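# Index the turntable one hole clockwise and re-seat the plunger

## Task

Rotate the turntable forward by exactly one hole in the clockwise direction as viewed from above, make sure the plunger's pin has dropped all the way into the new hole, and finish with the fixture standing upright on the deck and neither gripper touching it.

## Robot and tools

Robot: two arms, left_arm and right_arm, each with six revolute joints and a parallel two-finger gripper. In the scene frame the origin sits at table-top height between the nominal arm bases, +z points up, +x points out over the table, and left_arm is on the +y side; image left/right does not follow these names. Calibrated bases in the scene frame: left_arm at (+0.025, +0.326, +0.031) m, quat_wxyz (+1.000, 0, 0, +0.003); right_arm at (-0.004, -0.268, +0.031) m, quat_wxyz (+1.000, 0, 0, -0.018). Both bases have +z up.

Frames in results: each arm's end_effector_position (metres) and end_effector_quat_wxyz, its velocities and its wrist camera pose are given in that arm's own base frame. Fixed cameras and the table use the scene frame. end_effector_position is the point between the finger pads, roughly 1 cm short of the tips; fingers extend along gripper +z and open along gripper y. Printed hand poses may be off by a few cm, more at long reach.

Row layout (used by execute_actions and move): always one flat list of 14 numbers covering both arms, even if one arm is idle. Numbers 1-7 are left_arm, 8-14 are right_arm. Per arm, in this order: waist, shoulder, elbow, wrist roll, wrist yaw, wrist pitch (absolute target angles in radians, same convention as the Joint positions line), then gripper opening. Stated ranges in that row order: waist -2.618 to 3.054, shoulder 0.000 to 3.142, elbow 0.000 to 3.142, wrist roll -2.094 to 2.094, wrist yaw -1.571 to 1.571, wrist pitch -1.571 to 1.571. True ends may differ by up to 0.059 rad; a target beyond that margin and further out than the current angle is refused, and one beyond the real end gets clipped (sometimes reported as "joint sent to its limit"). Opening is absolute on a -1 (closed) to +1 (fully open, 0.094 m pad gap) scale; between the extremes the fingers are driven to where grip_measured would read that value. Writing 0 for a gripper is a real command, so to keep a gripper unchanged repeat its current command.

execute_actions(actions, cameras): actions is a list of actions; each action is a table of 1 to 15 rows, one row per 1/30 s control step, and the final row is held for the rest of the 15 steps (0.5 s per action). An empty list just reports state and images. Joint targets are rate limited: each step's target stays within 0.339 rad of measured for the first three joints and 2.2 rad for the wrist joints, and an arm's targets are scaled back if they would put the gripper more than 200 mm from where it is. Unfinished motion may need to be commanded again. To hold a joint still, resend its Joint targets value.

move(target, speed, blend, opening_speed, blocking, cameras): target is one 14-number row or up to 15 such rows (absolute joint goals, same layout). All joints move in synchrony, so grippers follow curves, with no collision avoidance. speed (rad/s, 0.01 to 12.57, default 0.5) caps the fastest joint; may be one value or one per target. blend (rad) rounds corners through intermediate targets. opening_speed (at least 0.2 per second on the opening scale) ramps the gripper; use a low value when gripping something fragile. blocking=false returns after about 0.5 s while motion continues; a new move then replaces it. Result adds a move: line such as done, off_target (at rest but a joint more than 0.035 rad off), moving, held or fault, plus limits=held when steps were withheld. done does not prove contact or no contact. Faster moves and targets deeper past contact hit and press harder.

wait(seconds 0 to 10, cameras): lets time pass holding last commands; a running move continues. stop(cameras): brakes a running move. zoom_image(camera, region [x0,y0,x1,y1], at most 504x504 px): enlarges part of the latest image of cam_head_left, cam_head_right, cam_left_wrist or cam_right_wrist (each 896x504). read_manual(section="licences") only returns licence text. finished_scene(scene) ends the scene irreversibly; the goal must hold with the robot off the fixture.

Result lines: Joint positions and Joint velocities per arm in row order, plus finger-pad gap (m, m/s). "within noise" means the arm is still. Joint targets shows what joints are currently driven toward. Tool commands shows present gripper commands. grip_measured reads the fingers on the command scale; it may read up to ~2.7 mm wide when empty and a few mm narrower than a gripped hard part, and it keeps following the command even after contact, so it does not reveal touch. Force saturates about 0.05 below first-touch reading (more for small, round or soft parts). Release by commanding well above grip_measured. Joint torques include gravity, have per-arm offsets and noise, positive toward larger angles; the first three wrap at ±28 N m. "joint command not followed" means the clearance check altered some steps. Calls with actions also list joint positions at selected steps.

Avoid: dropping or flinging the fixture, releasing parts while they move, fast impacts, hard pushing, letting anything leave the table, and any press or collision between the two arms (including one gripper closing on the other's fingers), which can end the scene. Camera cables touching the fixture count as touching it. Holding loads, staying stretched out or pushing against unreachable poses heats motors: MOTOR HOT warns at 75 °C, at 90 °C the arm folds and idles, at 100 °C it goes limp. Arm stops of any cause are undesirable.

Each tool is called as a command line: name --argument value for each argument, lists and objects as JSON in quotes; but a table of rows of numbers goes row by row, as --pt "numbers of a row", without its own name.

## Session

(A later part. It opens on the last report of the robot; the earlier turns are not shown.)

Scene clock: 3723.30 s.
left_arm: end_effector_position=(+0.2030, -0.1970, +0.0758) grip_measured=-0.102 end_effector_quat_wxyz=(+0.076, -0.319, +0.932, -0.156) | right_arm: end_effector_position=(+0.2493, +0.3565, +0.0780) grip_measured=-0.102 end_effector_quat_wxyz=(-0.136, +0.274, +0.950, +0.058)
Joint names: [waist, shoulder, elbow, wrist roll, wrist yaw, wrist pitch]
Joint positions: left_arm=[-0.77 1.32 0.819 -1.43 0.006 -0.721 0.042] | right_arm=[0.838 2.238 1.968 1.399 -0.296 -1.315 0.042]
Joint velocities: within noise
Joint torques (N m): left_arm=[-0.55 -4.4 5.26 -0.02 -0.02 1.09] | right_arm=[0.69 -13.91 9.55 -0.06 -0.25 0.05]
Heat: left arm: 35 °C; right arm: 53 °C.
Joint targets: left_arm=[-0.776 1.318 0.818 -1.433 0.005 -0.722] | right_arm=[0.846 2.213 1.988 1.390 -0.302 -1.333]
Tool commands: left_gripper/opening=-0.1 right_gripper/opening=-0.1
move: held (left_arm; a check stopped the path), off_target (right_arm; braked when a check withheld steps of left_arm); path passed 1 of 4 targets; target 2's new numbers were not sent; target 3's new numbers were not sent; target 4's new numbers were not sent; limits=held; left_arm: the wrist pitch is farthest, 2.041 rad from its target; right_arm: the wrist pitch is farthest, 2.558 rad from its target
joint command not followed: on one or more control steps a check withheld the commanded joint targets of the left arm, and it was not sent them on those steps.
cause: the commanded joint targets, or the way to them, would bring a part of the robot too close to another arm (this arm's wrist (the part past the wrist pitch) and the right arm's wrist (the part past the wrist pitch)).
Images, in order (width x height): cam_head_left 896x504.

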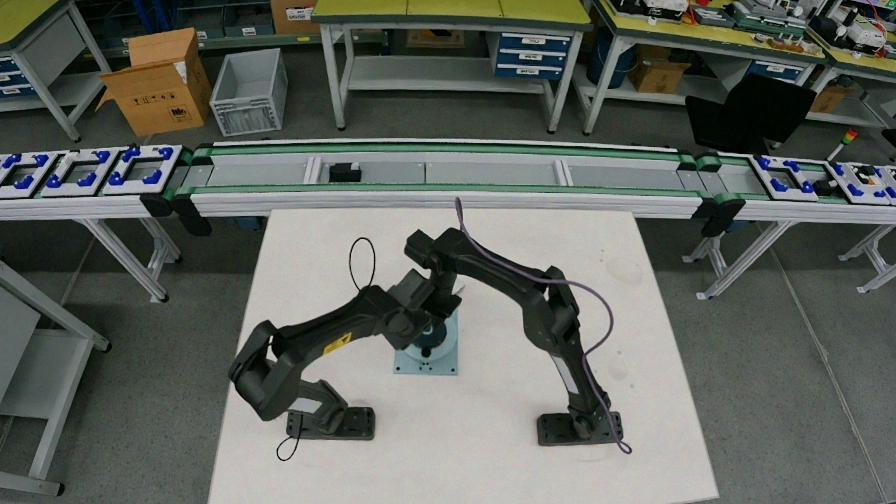

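move --pt "-0.9 1.25 0.79 -1.43 0.0 -0.75 -0.1 0.80 2.2 2.12 1.2 -0.2 -1.45 -0.1" --pt "-0.9 1.25 0.79 -1.43 0.0 -0.75 -0.1 0.3 1.9 1.6 0.5 0.0 -0.8 0.3" --pt "-0.5 1.4 0.9 -1.0 0.0 -0.5 0.2 0.1 1.6 0.8 0.3 0.0 0.2 0.6" --pt "0.0 1.54 0.186 -0.017 -0.116 1.32 1.0 -0.036 1.528 0.193 0.114 0.24 1.243 1.0" --speed '[0.5, 0.8, 1.0, 1.0]' --opening_speed 1.5 --cameras '["cam_head_left"]'

zoom_image --camera "cam_head_left" --region '[370, 270, 490, 380]'

Scene clock: 3744.73 s.
left_arm: end_effector_position=(+0.3729, +0.0185, +0.1509) grip_measured=+0.998 end_effector_quat_wxyz=(+0.696, -0.046, +0.716, +0.029) | right_arm: end_effector_position=(+0.3677, -0.0502, +0.1284) grip_measured=+0.998 end_effector_quat_wxyz=(+0.663, +0.132, +0.735, -0.055)
Joint names: [waist, shoulder, elbow, wrist roll, wrist yaw, wrist pitch]
Joint positions: left_arm=[-0.006 1.529 0.198 -0.026 -0.111 1.3 0.094] | right_arm=[-0.028 1.548 0.201 0.123 0.231 1.229 0.094]
Joint velocities: within noise
Joint torques (N m): left_arm=[0.47 -3.29 2.77 0.12 -0.07 2.43] | right_arm=[-0.9 -5.98 4.98 -0.06 0.09 1.87]
Heat: left arm: 34 °C; right arm: 53 °C.
Joint targets: left_arm=[0.000 1.540 0.186 -0.017 -0.116 1.320] | right_arm=[-0.036 1.528 0.193 0.114 0.240 1.243]
move: done; target 2's new numbers were sent with right_arm's shoulder 0.038 rad from that target
Images, in order (width x height): cam_head_left 896x504.

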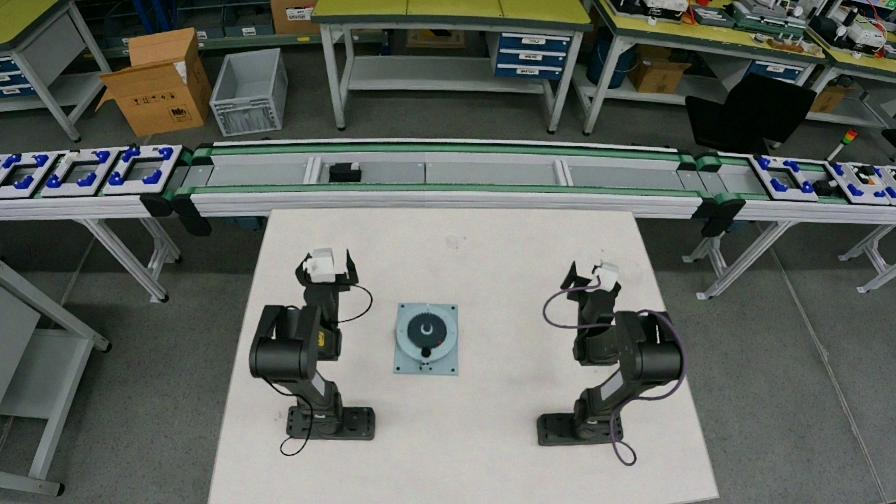

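Scaled by 4.200 from the camera's 896x504 image, which has a finer 1280x720 frame.

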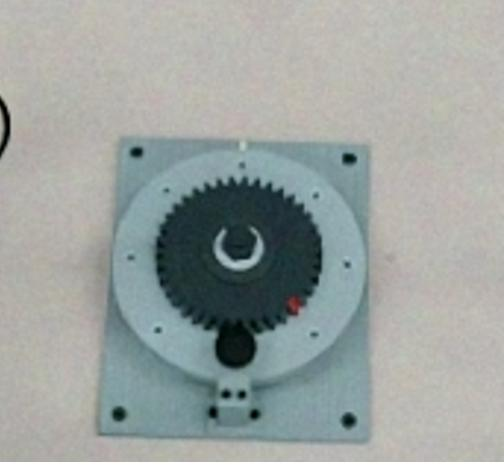

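move --pt "-0.3 1.6 1.1 -0.8 0.15 -0.4 -0.1 0.5 1.5 0.8 1.4 0.0 -0.2 -0.1" --pt "-0.607 1.77 1.352 -1.324 0.306 -1.16 -0.1 1.121 1.76 1.237 1.58 0.0 -0.686 -0.1" --speed '[1.4, 1.0]' --opening_speed 2.0 --blend 0.1 --cameras '["cam_left_wrist", "cam_right_wrist"]'

Scene clock: 3765.30 s.
left_arm: end_effector_position=(+0.2303, -0.2225, +0.0903) grip_measured=-0.098 end_effector_quat_wxyz=(-0.121, -0.342, +0.928, -0.087) | right_arm: end_effector_position=(+0.1701, +0.3594, +0.0760) grip_measured=-0.098 end_effector_quat_wxyz=(+0.039, +0.217, +0.958, +0.182)
Joint names: [waist, shoulder, elbow, wrist roll, wrist yaw, wrist pitch]
Joint positions: left_arm=[-0.606 1.753 1.324 -1.313 0.299 -1.139 0.042] | right_arm=[1.125 1.742 1.214 1.571 -0.004 -0.668 0.042]
Joint velocities: within noise
Joint torques (N m): left_arm=[-0.09 -6.58 7.05 -0.08 0.19 0.16] | right_arm=[-0.42 -6.84 10.36 0.12 0.01 0.75]
Heat: left arm: 34 °C; right arm: 48 °C.
Joint targets: left_arm=[-0.607 1.770 1.352 -1.324 0.306 -1.160] | right_arm=[1.121 1.760 1.237 1.580 0.000 -0.686]
move: done
Images, in order (width x height): cam_left_wrist 896x504, cam_right_wrist 896x504.

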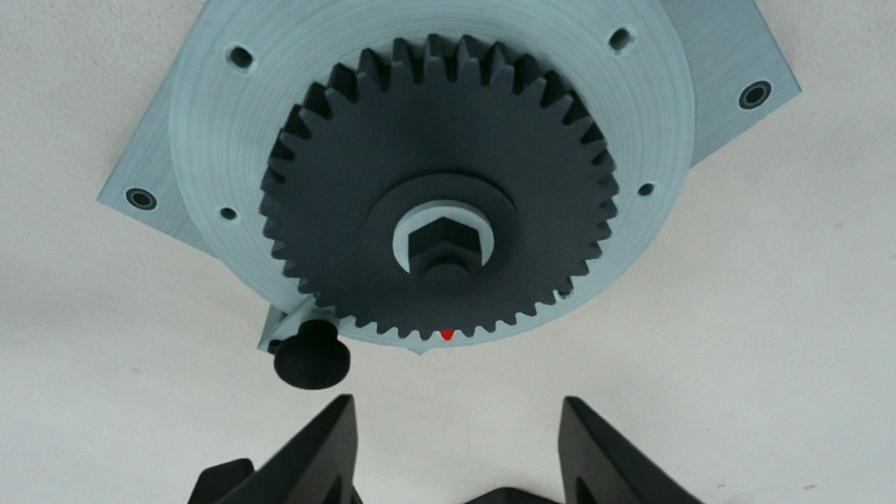

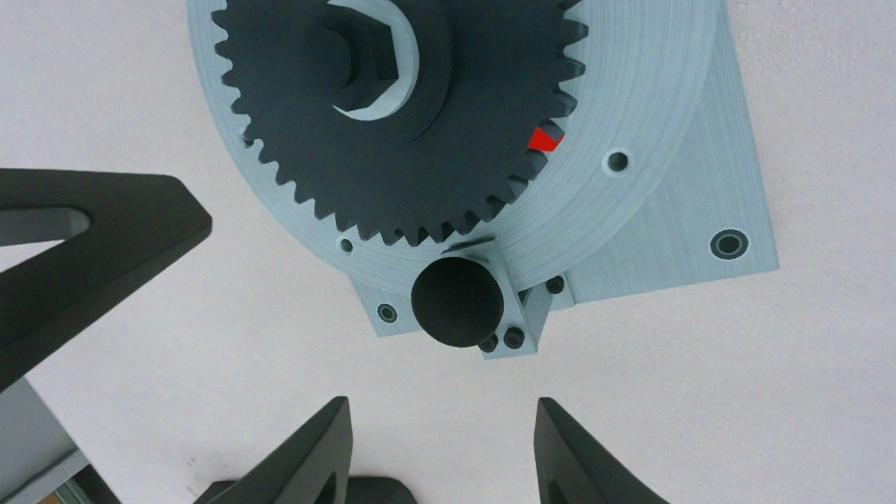

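move --pt "-0.607 1.815 1.186 -1.324 0.306 -0.96 -0.1 1.095 1.84 1.157 1.58 0.0 -0.535 -0.1" --pt "-0.607 1.815 1.186 -1.324 0.306 -0.96 -0.8 1.095 1.84 1.157 1.58 0.0 -0.535 -0.8" --speed '[0.3, 0.3]' --opening_speed 1.0 --cameras '["cam_right_wrist"]'

Scene clock: 3793.73 s.
left_arm: end_effector_position=(+0.2304, -0.2231, +0.0456) grip_measured=-0.631 end_effector_quat_wxyz=(-0.123, -0.343, +0.927, -0.087) | right_arm: end_effector_position=(+0.1827, +0.3659, +0.0406) grip_measured=-0.514 end_effector_quat_wxyz=(+0.042, +0.227, +0.955, +0.185)
Joint names: [waist, shoulder, elbow, wrist roll, wrist yaw, wrist pitch]
Joint positions: left_arm=[-0.606 1.801 1.197 -1.316 0.302 -0.964 0.017] | right_arm=[1.104 1.825 1.165 1.572 -0.004 -0.53 0.023]
Joint velocities: within noise
Joint torques (N m): left_arm=[-0.08 -7.08 3.78 -0.08 0.19 0.47] | right_arm=[-0.91 -7.6 7.1 0.11 0.01 0.83]
Heat: left arm: 35 °C; right arm: 44 °C.
Joint targets: left_arm=[-0.607 1.815 1.186 -1.324 0.306 -0.960] | right_arm=[1.095 1.840 1.157 1.580 0.000 -0.535]
move: done
Images, in order (width x height): cam_right_wrist 896x504.

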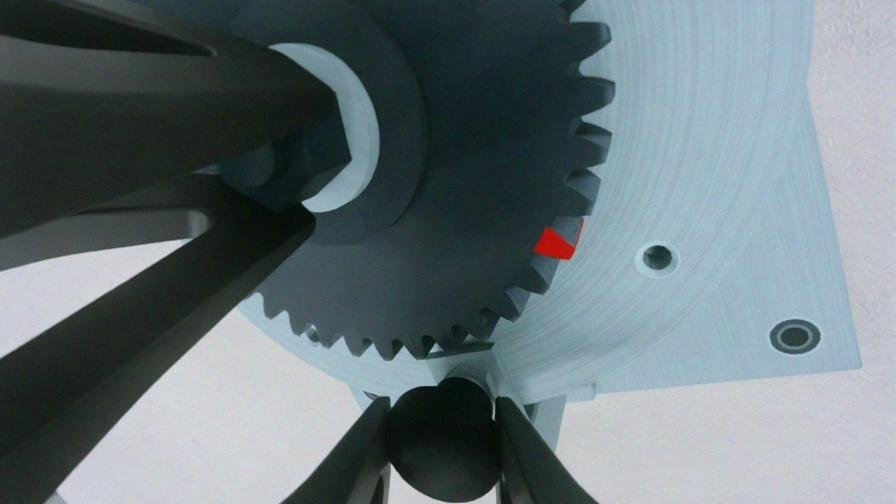

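move --pt "-0.606 1.81 1.20 -1.316 0.302 -0.965 -0.8 1.10 1.668 1.325 1.575 0.0 -0.591 -0.8" --pt "-0.606 1.81 1.20 -0.49 0.302 -0.965 -0.8 1.10 1.668 1.325 1.575 0.0 -0.591 -0.8" --pt "-0.606 1.81 1.20 -0.49 0.302 -0.965 -0.8 1.10 1.84 1.157 1.575 0.0 -0.535 -0.8" --pt "-0.606 1.81 1.20 -0.27 0.302 -0.965 -0.8 1.10 1.84 1.157 1.575 0.0 -0.535 -0.8" --speed '[0.25, 0.6, 0.3, 0.3]' --cameras '["cam_right_wrist"]'

Scene clock: 3808.27 s.
left_arm: end_effector_position=(+0.2252, -0.2235, +0.0463) grip_measured=-0.637 end_effector_quat_wxyz=(-0.078, +0.138, +0.977, -0.140) | right_arm: end_effector_position=(+0.1802, +0.3604, +0.0437) grip_measured=-0.513 end_effector_quat_wxyz=(+0.039, +0.228, +0.958, +0.170)
Joint names: [waist, shoulder, elbow, wrist roll, wrist yaw, wrist pitch]
Joint positions: left_arm=[-0.606 1.802 1.197 -0.323 0.321 -0.981 0.017] | right_arm=[1.104 1.819 1.182 1.572 -0.003 -0.582 0.023]
Joint velocities: within noise
Joint torques (N m): left_arm=[0.02 -7.58 4.79 0.61 -0.03 0.56] | right_arm=[-0.47 -7.12 5.55 0.05 0.02 1.25]
Heat: left arm: 34 °C; right arm: 45 °C.
Joint targets: left_arm=[-0.606 1.810 1.200 -0.270 0.302 -0.965] | right_arm=[1.100 1.840 1.157 1.575 0.000 -0.535]
move: off_target (left_arm, right_arm); left_arm: the wrist roll is farthest, 0.053 rad from its target; right_arm: the wrist pitch is farthest, 0.047 rad from its target
Images, in order (width x height): cam_right_wrist 896x504.

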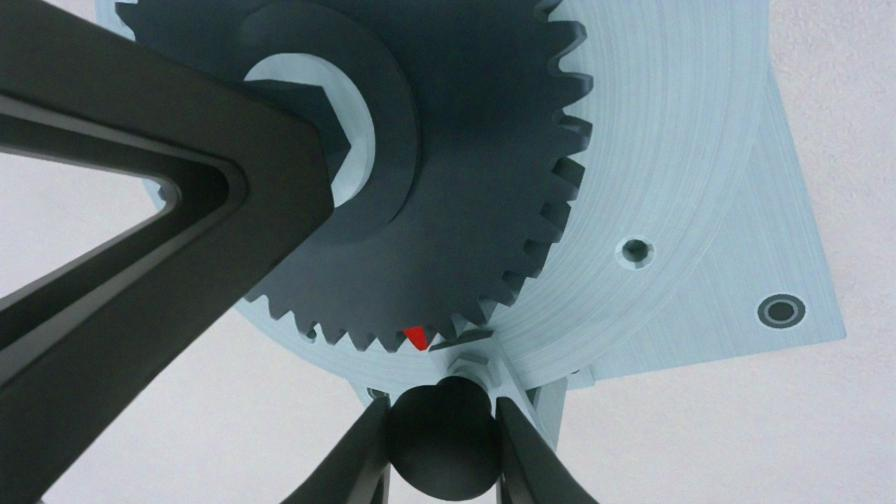

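move --pt "-0.606 1.81 1.20 -0.34 0.302 -0.965 -0.1 1.10 1.84 1.157 1.575 0.0 -0.535 -0.8" --pt "-0.606 1.81 1.20 -1.66 0.302 -0.965 -0.1 1.10 1.84 1.157 1.575 0.0 -0.535 -0.8" --pt "-0.606 1.81 1.20 -1.66 0.302 -0.965 -0.8 1.10 1.84 1.157 1.575 0.0 -0.535 -0.8" --pt "-0.606 1.81 1.20 -1.36 0.302 -0.965 -0.8 1.10 1.84 1.157 1.575 0.0 -0.535 -0.8" --speed '[0.5, 1.2, 0.5, 0.3]' --opening_speed 1.5 --cameras '["cam_left_wrist", "cam_right_wrist"]'

Scene clock: 3830.13 s.
left_arm: end_effector_position=(+0.2314, -0.2230, +0.0450) grip_measured=-0.641 end_effector_quat_wxyz=(-0.124, -0.389, +0.909, -0.081) | right_arm: end_effector_position=(+0.1809, +0.3618, +0.0439) grip_measured=-0.513 end_effector_quat_wxyz=(+0.040, +0.228, +0.957, +0.174)
Joint names: [waist, shoulder, elbow, wrist roll, wrist yaw, wrist pitch]
Joint positions: left_arm=[-0.606 1.802 1.197 -1.415 0.298 -0.961 0.017] | right_arm=[1.104 1.819 1.18 1.572 -0.003 -0.572 0.023]
Joint velocities: within noise
Joint torques (N m): left_arm=[-0.01 -7.66 4.83 0.63 0.19 0.36] | right_arm=[-0.43 -7.12 5.71 0.04 0 1.18]
Heat: left arm: 34 °C; right arm: 43 °C.
Joint targets: left_arm=[-0.606 1.810 1.200 -1.360 0.302 -0.965] | right_arm=[1.100 1.840 1.157 1.575 0.000 -0.535]
move: off_target (left_arm, right_arm); left_arm: the wrist roll is farthest, 0.055 rad from its target; right_arm: the wrist pitch is farthest, 0.037 rad from its target
Images, in order (width x height): cam_left_wrist 896x504, cam_right_wrist 896x504.

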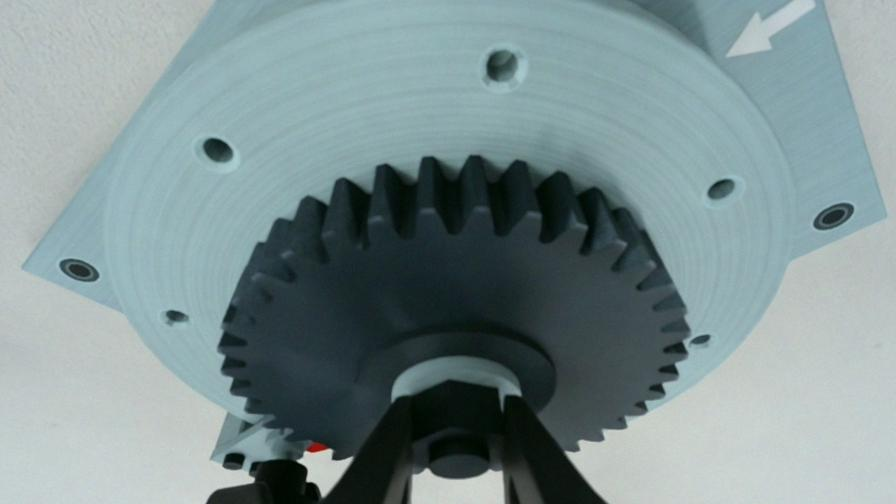

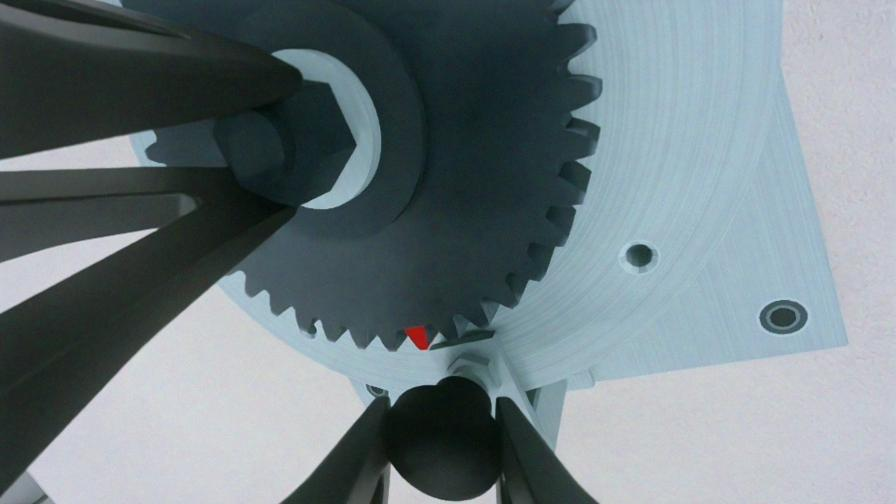

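move --pt "-0.606 1.81 1.20 -1.415 0.302 -0.965 -0.8 1.10 1.86 1.135 1.575 0.0 -0.56 -0.8" --pt "-0.606 1.81 1.20 -1.55 0.302 -0.965 -0.8 1.10 1.86 1.135 1.575 0.0 -0.56 -0.8" --speed '[0.3, 0.2]' --cameras '["cam_left_wrist", "cam_right_wrist"]'

Scene clock: 3851.73 s.
left_arm: end_effector_position=(+0.2316, -0.2227, +0.0449) grip_measured=-0.641 end_effector_quat_wxyz=(-0.128, -0.437, +0.887, -0.074) | right_arm: end_effector_position=(+0.1805, +0.3612, +0.0427) grip_measured=-0.513 end_effector_quat_wxyz=(+0.040, +0.228, +0.957, +0.174)
Joint names: [waist, shoulder, elbow, wrist roll, wrist yaw, wrist pitch]
Joint positions: left_arm=[-0.606 1.802 1.197 -1.523 0.296 -0.961 0.017] | right_arm=[1.104 1.818 1.174 1.572 -0.003 -0.567 0.023]
Joint velocities: within noise
Joint torques (N m): left_arm=[0.01 -7.65 4.82 -0.32 0.19 0.36] | right_arm=[-0.38 -5.52 4.27 0.06 0.01 0.92]
Heat: left arm: 34 °C; right arm: 43 °C.
Joint targets: left_arm=[-0.606 1.810 1.200 -1.550 0.302 -0.965] | right_arm=[1.100 1.860 1.135 1.575 0.000 -0.560]
move: off_target (right_arm); right_arm: the shoulder is farthest, 0.042 rad from its target
Images, in order (width x height): cam_left_wrist 896x504, cam_right_wrist 896x504.

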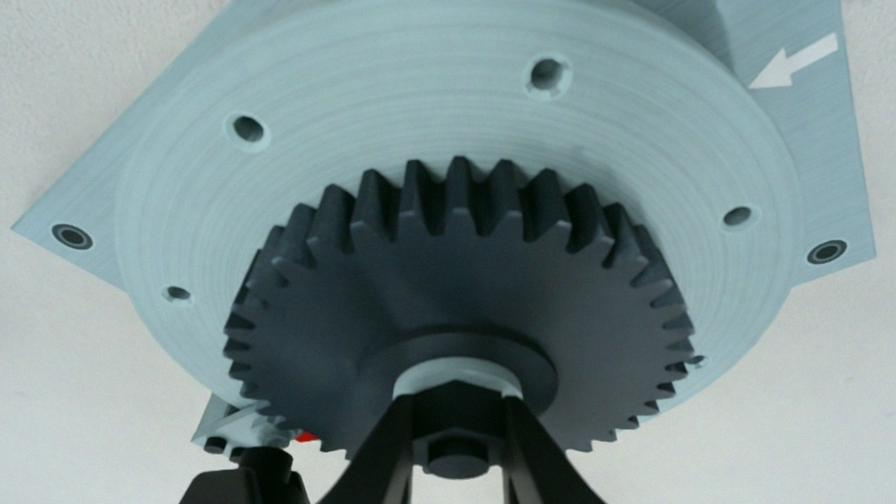

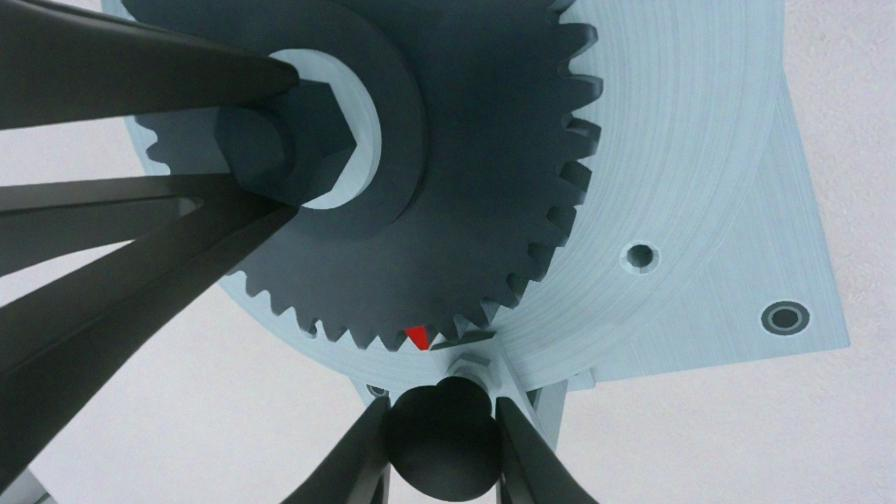

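execute_actions --actions '[]' --cameras '["cam_head_left"]'

zoom_image --camera "cam_head_left" --region '[380, 260, 500, 370]'

Scene clock: 3923.60 s.
left_arm: end_effector_position=(+0.2316, -0.2227, +0.0449) grip_measured=-0.641 end_effector_quat_wxyz=(-0.128, -0.437, +0.887, -0.074) | right_arm: end_effector_position=(+0.1805, +0.3612, +0.0427) grip_measured=-0.513 end_effector_quat_wxyz=(+0.040, +0.228, +0.957, +0.174)
Joint names: [waist, shoulder, elbow, wrist roll, wrist yaw, wrist pitch]
Joint positions: left_arm=[-0.606 1.802 1.197 -1.524 0.296 -0.961 0.017] | right_arm=[1.104 1.818 1.174 1.572 -0.003 -0.567 0.023]
Joint velocities: within noise
Joint torques (N m): left_arm=[-0.01 -7.64 4.82 -0.28 0.2 0.36] | right_arm=[-0.47 -5.56 4.31 0.07 0 0.92]
Heat: left arm: 34 °C; right arm: 42 °C.
Joint targets: left_arm=[-0.606 1.810 1.200 -1.550 0.302 -0.965] | right_arm=[1.100 1.860 1.135 1.575 0.000 -0.560]
Tool commands: left_gripper/opening=-0.8 right_gripper/opening=-0.8
Images, in order (width x height): cam_head_left 896x504.

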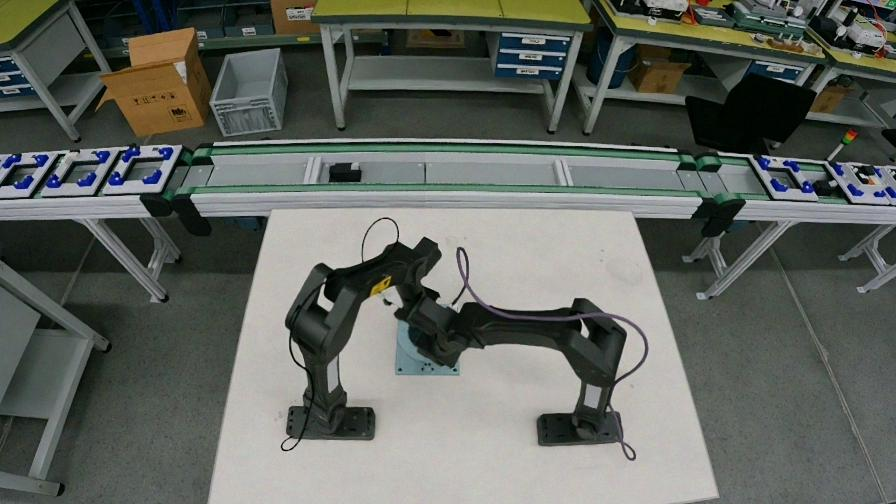

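Scaled by 4.200 from the camera's 896x504 image, which has a finer 1280x720 frame.

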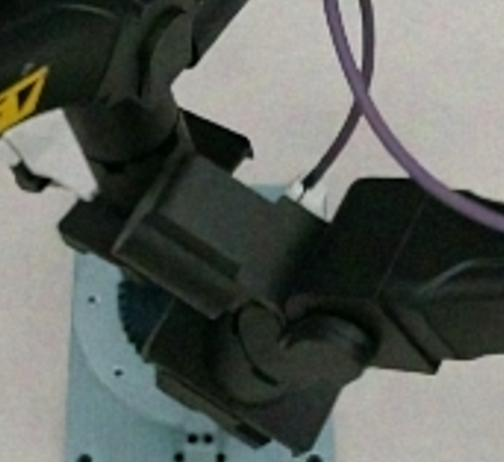

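move --pt "-0.606 1.81 1.2 -1.55 0.302 -0.965 -0.1 1.104 1.84 1.16 1.575 0 -0.565 -0.1" --opening_speed 1.0 --speed 0.3 --cameras '["cam_left_wrist","cam_right_wrist"]'

Scene clock: 3933.67 s.
left_arm: end_effector_position=(+0.2316, -0.2227, +0.0449) grip_measured=-0.102 end_effector_quat_wxyz=(-0.128, -0.444, +0.884, -0.073) | right_arm: end_effector_position=(+0.1802, +0.3605, +0.0402) grip_measured=-0.102 end_effector_quat_wxyz=(+0.039, +0.228, +0.957, +0.172)
Joint names: [waist, shoulder, elbow, wrist roll, wrist yaw, wrist pitch]
Joint positions: left_arm=[-0.606 1.802 1.197 -1.539 0.296 -0.961 0.042] | right_arm=[1.104 1.822 1.17 1.572 -0.003 -0.563 0.042]
Joint velocities: within noise
Joint torques (N m): left_arm=[-0.02 -7.66 4.83 -0.11 0.2 0.37] | right_arm=[0.03 -7.41 6.84 0.05 0.01 0.83]
Heat: left arm: 34 °C; right arm: 42 °C.
Joint targets: left_arm=[-0.606 1.810 1.200 -1.550 0.302 -0.965] | right_arm=[1.104 1.840 1.160 1.575 0.000 -0.565]
move: done
Images, in order (width x height): cam_left_wrist 896x504, cam_right_wrist 896x504.

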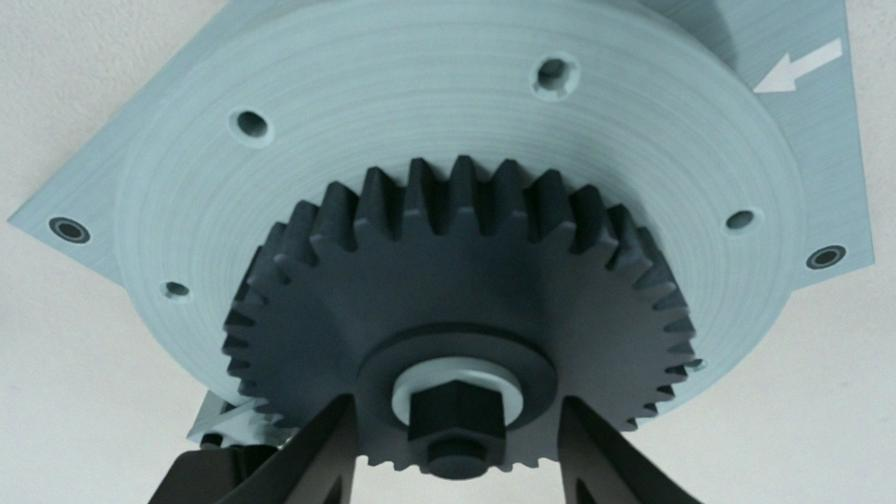

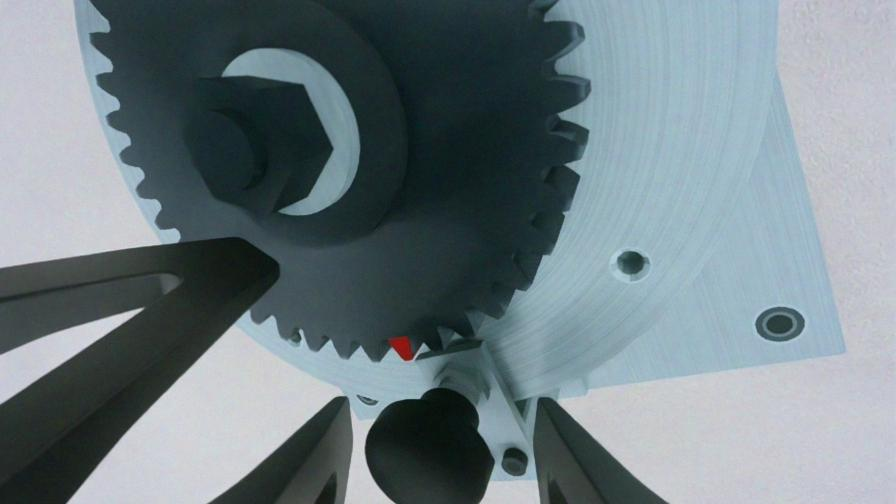

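move --pt "-0.606 1.81 1.2 -1.54 0.302 -0.965 -0.8 1.104 1.84 1.16 1.575 0 -0.565 -0.8" --opening_speed 1.0 --speed 0.3 --cameras '["cam_right_wrist"]'

Scene clock: 3958.03 s.
left_arm: end_effector_position=(+0.2316, -0.2228, +0.0449) grip_measured=-0.634 end_effector_quat_wxyz=(-0.129, -0.445, +0.883, -0.073) | right_arm: end_effector_position=(+0.1814, +0.3628, +0.0412) grip_measured=-0.509 end_effector_quat_wxyz=(+0.041, +0.228, +0.957, +0.177)
Joint names: [waist, shoulder, elbow, wrist roll, wrist yaw, wrist pitch]
Joint positions: left_arm=[-0.606 1.802 1.197 -1.54 0.297 -0.961 0.017] | right_arm=[1.104 1.822 1.17 1.572 -0.003 -0.552 0.023]
Joint velocities: within noise
Joint torques (N m): left_arm=[0.01 -7.66 4.78 0.01 0.19 0.36] | right_arm=[-0.02 -7.38 6.91 0.06 -0.01 0.75]
Heat: left arm: 34 °C; right arm: 43 °C.
Joint targets: left_arm=[-0.606 1.810 1.200 -1.540 0.302 -0.965] | right_arm=[1.104 1.840 1.160 1.575 0.000 -0.565]
move: done
Images, in order (width x height): cam_right_wrist 896x504.

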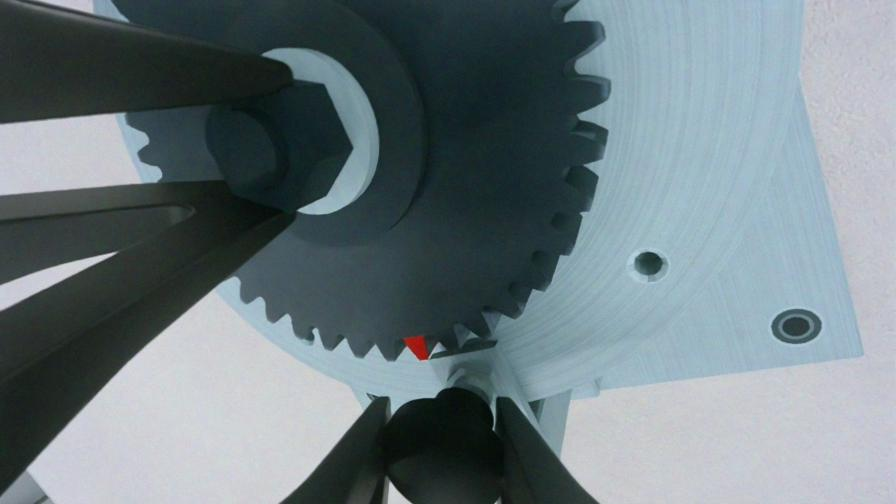

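move --pt "-0.606 1.81 1.2 -1.54 0.302 -0.965 -0.8 1.104 1.665 1.33 1.575 0 -0.613 -0.8" --pt "-0.606 1.81 1.2 -0.74 0.302 -0.965 -0.8 1.104 1.665 1.33 1.575 0 -0.613 -0.8" --speed '[0.25,0.6]' --cameras '["cam_right_wrist","cam_left_wrist"]'

Scene clock: 3966.80 s.
left_arm: end_effector_position=(+0.2293, -0.2277, +0.0460) grip_measured=-0.645 end_effector_quat_wxyz=(-0.100, -0.075, +0.984, -0.128) | right_arm: end_effector_position=(+0.1783, +0.3554, +0.0470) grip_measured=-0.509 end_effector_quat_wxyz=(+0.036, +0.229, +0.961, +0.152)
Joint names: [waist, shoulder, elbow, wrist roll, wrist yaw, wrist pitch]
Joint positions: left_arm=[-0.607 1.804 1.197 -0.761 0.327 -0.956 0.017] | right_arm=[1.104 1.822 1.213 1.572 0.001 -0.648 0.023]
Joint velocities: within noise
Joint torques (N m): left_arm=[0.08 -7.86 4.83 0.24 -0.06 0.32] | right_arm=[-0.03 -21.52 19.41 0.06 -0.02 1.08]
Heat: left arm: 34 °C; right arm: 47 °C.
Joint targets: left_arm=[-0.606 1.810 1.200 -0.740 0.302 -0.965] | right_arm=[1.104 1.665 1.330 1.575 0.000 -0.613]
move: off_target (right_arm); right_arm: the shoulder is farthest, 0.157 rad from its target
Images, in order (width x height): cam_left_wrist 896x504, cam_right_wrist 896x504.

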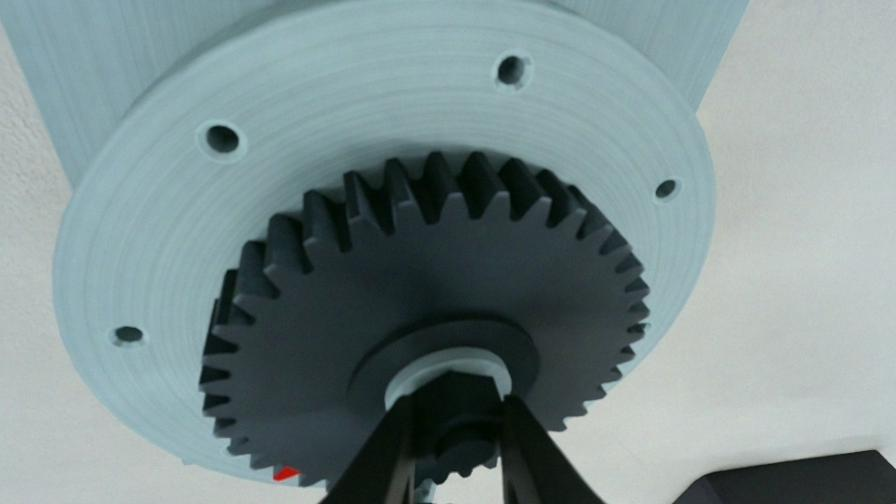

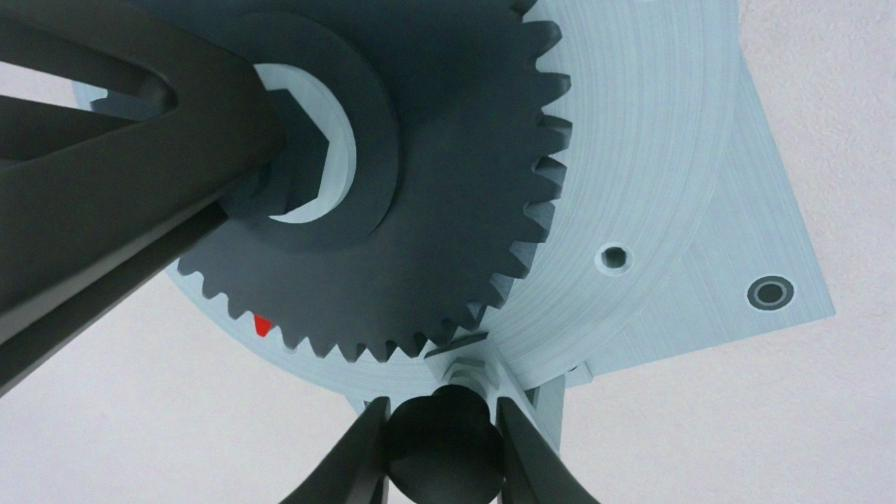

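move --pt "-0.606 1.81 1.2 -0.74 0.302 -0.965 -0.8 1.104 1.86 1.14 1.575 0 -0.567 -0.8" --speed 0.3 --cameras '[]'

move --pt "-0.606 1.81 1.2 -0.64 0.302 -0.965 -0.8 1.104 1.86 1.14 1.575 0 -0.567 -0.8" --speed 0.2 --cameras '["cam_right_wrist"]'

Scene clock: 3976.57 s.
left_arm: end_effector_position=(+0.2292, -0.2278, +0.0460) grip_measured=-0.645 end_effector_quat_wxyz=(-0.100, -0.074, +0.984, -0.129) | right_arm: end_effector_position=(+0.1771, +0.3530, +0.0398) grip_measured=-0.509 end_effector_quat_wxyz=(+0.037, +0.229, +0.960, +0.155)
Joint names: [waist, shoulder, elbow, wrist roll, wrist yaw, wrist pitch]
Joint positions: left_arm=[-0.607 1.804 1.197 -0.759 0.327 -0.956 0.017] | right_arm=[1.104 1.819 1.176 1.572 0.001 -0.607 0.023]
Joint velocities: within noise
Joint torques (N m): left_arm=[0.05 -7.87 4.86 0.23 -0.07 0.32] | right_arm=[0.01 -5.55 4.48 0.06 -0.03 1.15]
Heat: left arm: 35 °C; right arm: 55 °C.
Joint targets: left_arm=[-0.606 1.810 1.200 -0.740 0.302 -0.965] | right_arm=[1.104 1.860 1.140 1.575 0.000 -0.567]
move: off_target (right_arm); right_arm: the shoulder is farthest, 0.041 rad from its target
No camera images: "cameras" was empty.

Scene clock: 3977.63 s.
left_arm: end_effector_position=(+0.2300, -0.2269, +0.0486) grip_measured=-0.715 end_effector_quat_wxyz=(-0.092, -0.027, +0.986, -0.134) | right_arm: end_effector_position=(+0.1771, +0.3530, +0.0398) grip_measured=-0.509 end_effector_quat_wxyz=(+0.037, +0.229, +0.960, +0.155)
Joint names: [waist, shoulder, elbow, wrist roll, wrist yaw, wrist pitch]
Joint positions: left_arm=[-0.604 1.799 1.202 -0.66 0.326 -0.964 0.013] | right_arm=[1.104 1.819 1.176 1.572 0.001 -0.607 0.023]
Joint velocities: within noise
Joint torques (N m): left_arm=[-0.16 -7.39 4.46 0.24 -0.07 0.42] | right_arm=[-0.05 -5.53 4.55 0.06 -0.04 1.15]
Heat: left arm: 35 °C; right arm: 55 °C.
Joint targets: left_arm=[-0.606 1.810 1.200 -0.640 0.302 -0.965] | right_arm=[1.104 1.860 1.140 1.575 0.000 -0.567]
move: off_target (right_arm); right_arm: the shoulder is farthest, 0.041 rad from its target
Images, in order (width x height): cam_right_wrist 896x504.

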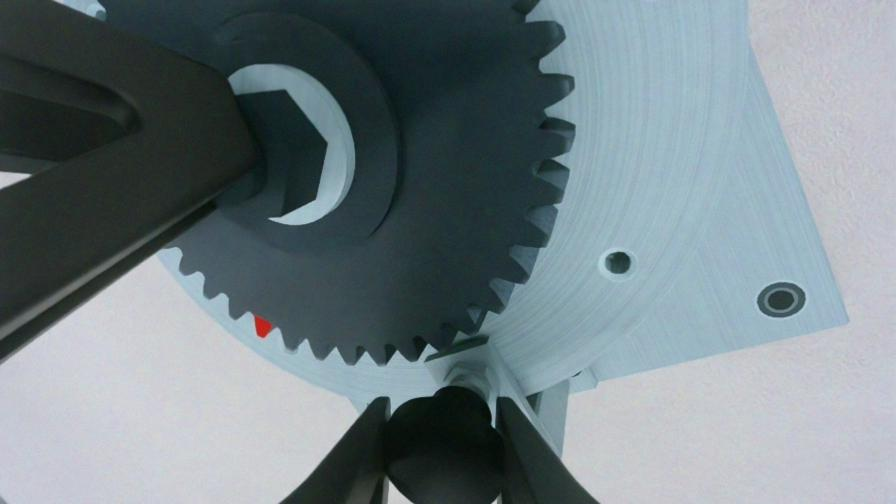

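move --pt "-0.606 1.81 1.2 -0.67 0.302 -0.965 -0.1 1.104 1.84 1.158 1.575 0 -0.59 -0.1" --pt "-0.606 1.77 1.33 -0.67 0.302 -1.13 -0.1 1.104 1.73 1.19 1.575 0 -0.72 -0.1" --pt "-0.3 1.5 1.3 -0.67 0.302 -1.0 -0.1 0.8 1.45 1.1 1.575 0 -0.7 -0.1" --opening_speed 1.0 --speed '[0.3,0.5,1.0]' --cameras '["cam_head_left","cam_right_wrist","cam_left_wrist"]'

zoom_image --camera "cam_head_left" --region '[380, 260, 500, 370]'

Scene clock: 3996.97 s.
left_arm: end_effector_position=(+0.3080, -0.1486, +0.1669) grip_measured=-0.102 end_effector_quat_wxyz=(+0.087, -0.150, +0.962, -0.211) | right_arm: end_effector_position=(+0.2551, +0.2635, +0.1413) grip_measured=-0.101 end_effector_quat_wxyz=(+0.099, +0.364, +0.893, +0.246)
Joint names: [waist, shoulder, elbow, wrist roll, wrist yaw, wrist pitch]
Joint positions: left_arm=[-0.298 1.505 1.306 -0.663 0.299 -1.017 0.042] | right_arm=[0.798 1.453 1.11 1.572 -0.003 -0.691 0.042]
Joint velocities: within noise
Joint torques (N m): left_arm=[-0.14 -6.67 4.86 -0.07 0.16 1.29] | right_arm=[0.17 -6.09 7.69 0.07 0.01 1.03]
Heat: left arm: 35 °C; right arm: 47 °C.
Joint targets: left_arm=[-0.300 1.500 1.300 -0.670 0.302 -1.000] | right_arm=[0.800 1.450 1.100 1.575 0.000 -0.700]
move: done
Images, in order (width x height): cam_head_left 896x504, cam_left_wrist 896x504, cam_right_wrist 896x504.

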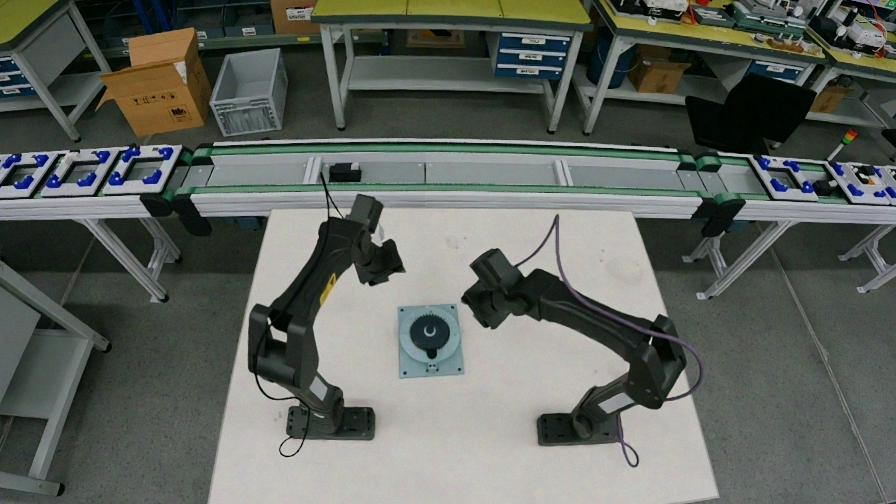

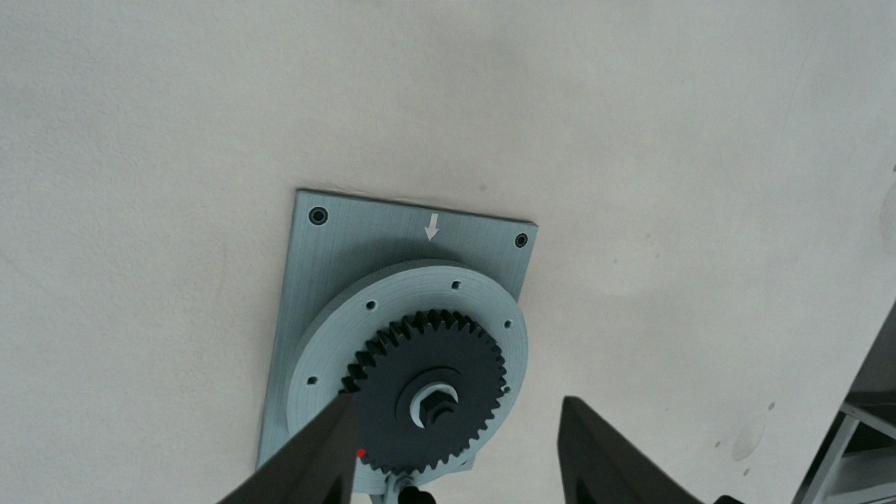

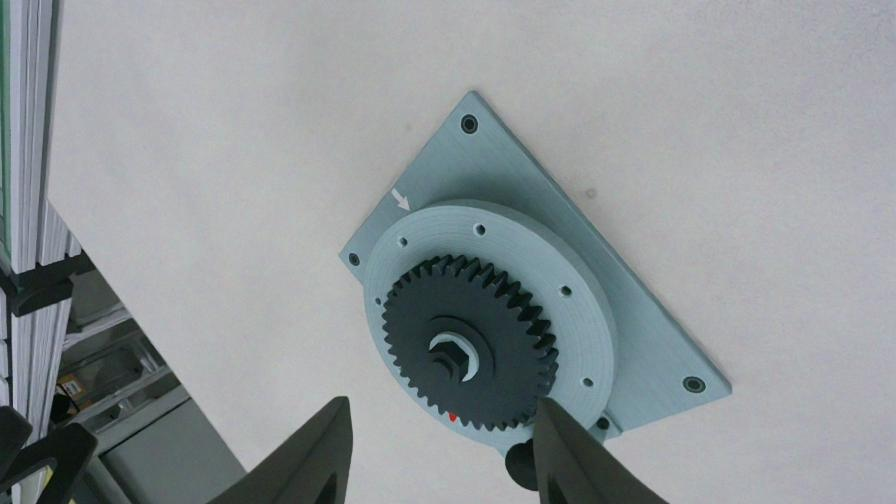

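Scaled by 4.200 from the camera's 896x504 image, which has a finer 1280x720 frame.

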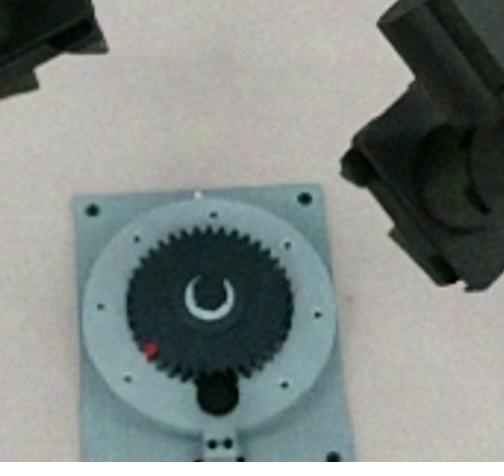

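zoom_image --camera "cam_right_wrist" --region '[360, 300, 640, 500]'

zoom_image --camera "cam_head_right" --region '[380, 260, 500, 370]'

Scaled by 1.800 from the camera's 896x504 image, which has a finer 1280x720 frame.

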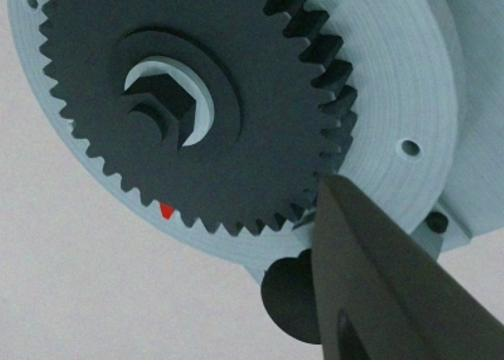

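This scene's latest camera images include none from cam_head_right. They are from: cam_head_left, cam_left_wrist, cam_right_wrist. cam_head_right's image comes with the result of a call that names it in "cameras".

move --pt "-0.3 1.5 1.3 -0.67 0.302 -1.0 -0.1 1.104 1.72 1.16 1.575 0 -0.68 -0.1" --speed 0.8 --cameras '["cam_head_left","cam_head_right","cam_right_wrist"]'

zoom_image --camera "cam_right_wrist" --region '[300, 240, 580, 440]'

zoom_image --camera "cam_head_right" --region '[380, 260, 500, 370]'

Scene clock: 4033.93 s.
left_arm: end_effector_position=(+0.3080, -0.1486, +0.1669) grip_measured=-0.102 end_effector_quat_wxyz=(+0.087, -0.151, +0.962, -0.211) | right_arm: end_effector_position=(+0.1649, +0.3333, +0.0601) grip_measured=-0.101 end_effector_quat_wxyz=(+0.033, +0.228, +0.961, +0.152)
Joint names: [waist, shoulder, elbow, wrist roll, wrist yaw, wrist pitch]
Joint positions: left_arm=[-0.298 1.505 1.306 -0.663 0.299 -1.017 0.042] | right_arm=[1.106 1.714 1.137 1.572 -0.006 -0.683 0.042]
Joint velocities: within noise
Joint torques (N m): left_arm=[-0.14 -6.69 4.97 -0.07 0.16 1.3] | right_arm=[-0.31 -7.3 10.1 0.05 0.02 0.8]
Heat: left arm: 34 °C; right arm: 43 °C.
Joint targets: left_arm=[-0.300 1.500 1.300 -0.670 0.302 -1.000] | right_arm=[1.104 1.720 1.160 1.575 0.000 -0.680]
move: done
Images, in order (width x height): cam_head_left 896x504, cam_head_right 896x504, cam_right_wrist 896x504.

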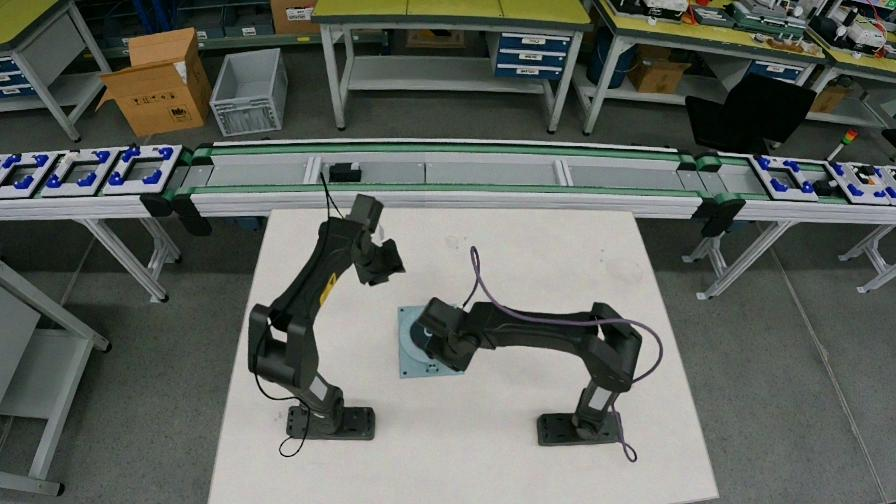

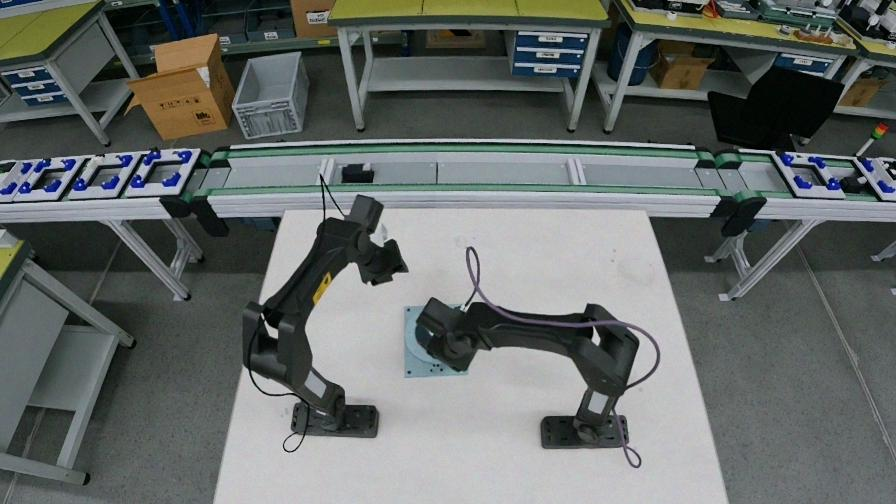

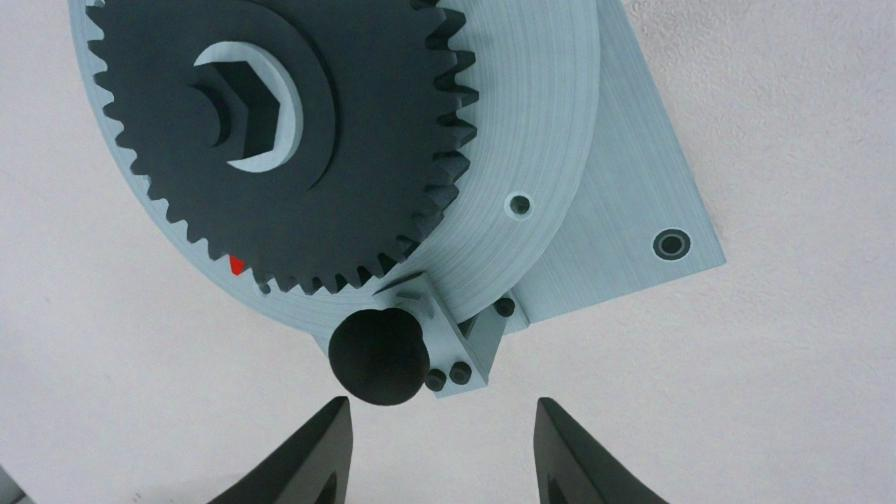

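Scaled by 1.800 from the camera's 896x504 image, which has a finer 1280x720 frame.

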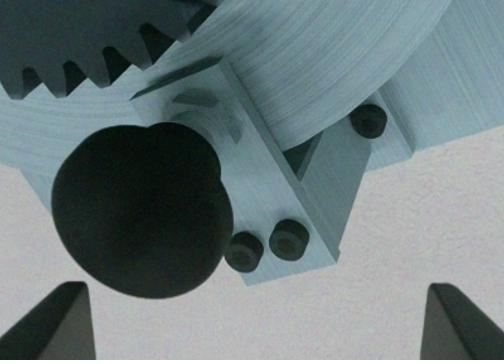

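Scaled by 4.200 from the camera's 896x504 image, which has a finer 1280x720 frame.

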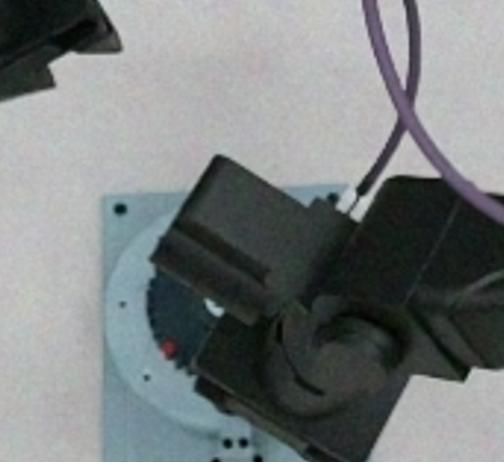

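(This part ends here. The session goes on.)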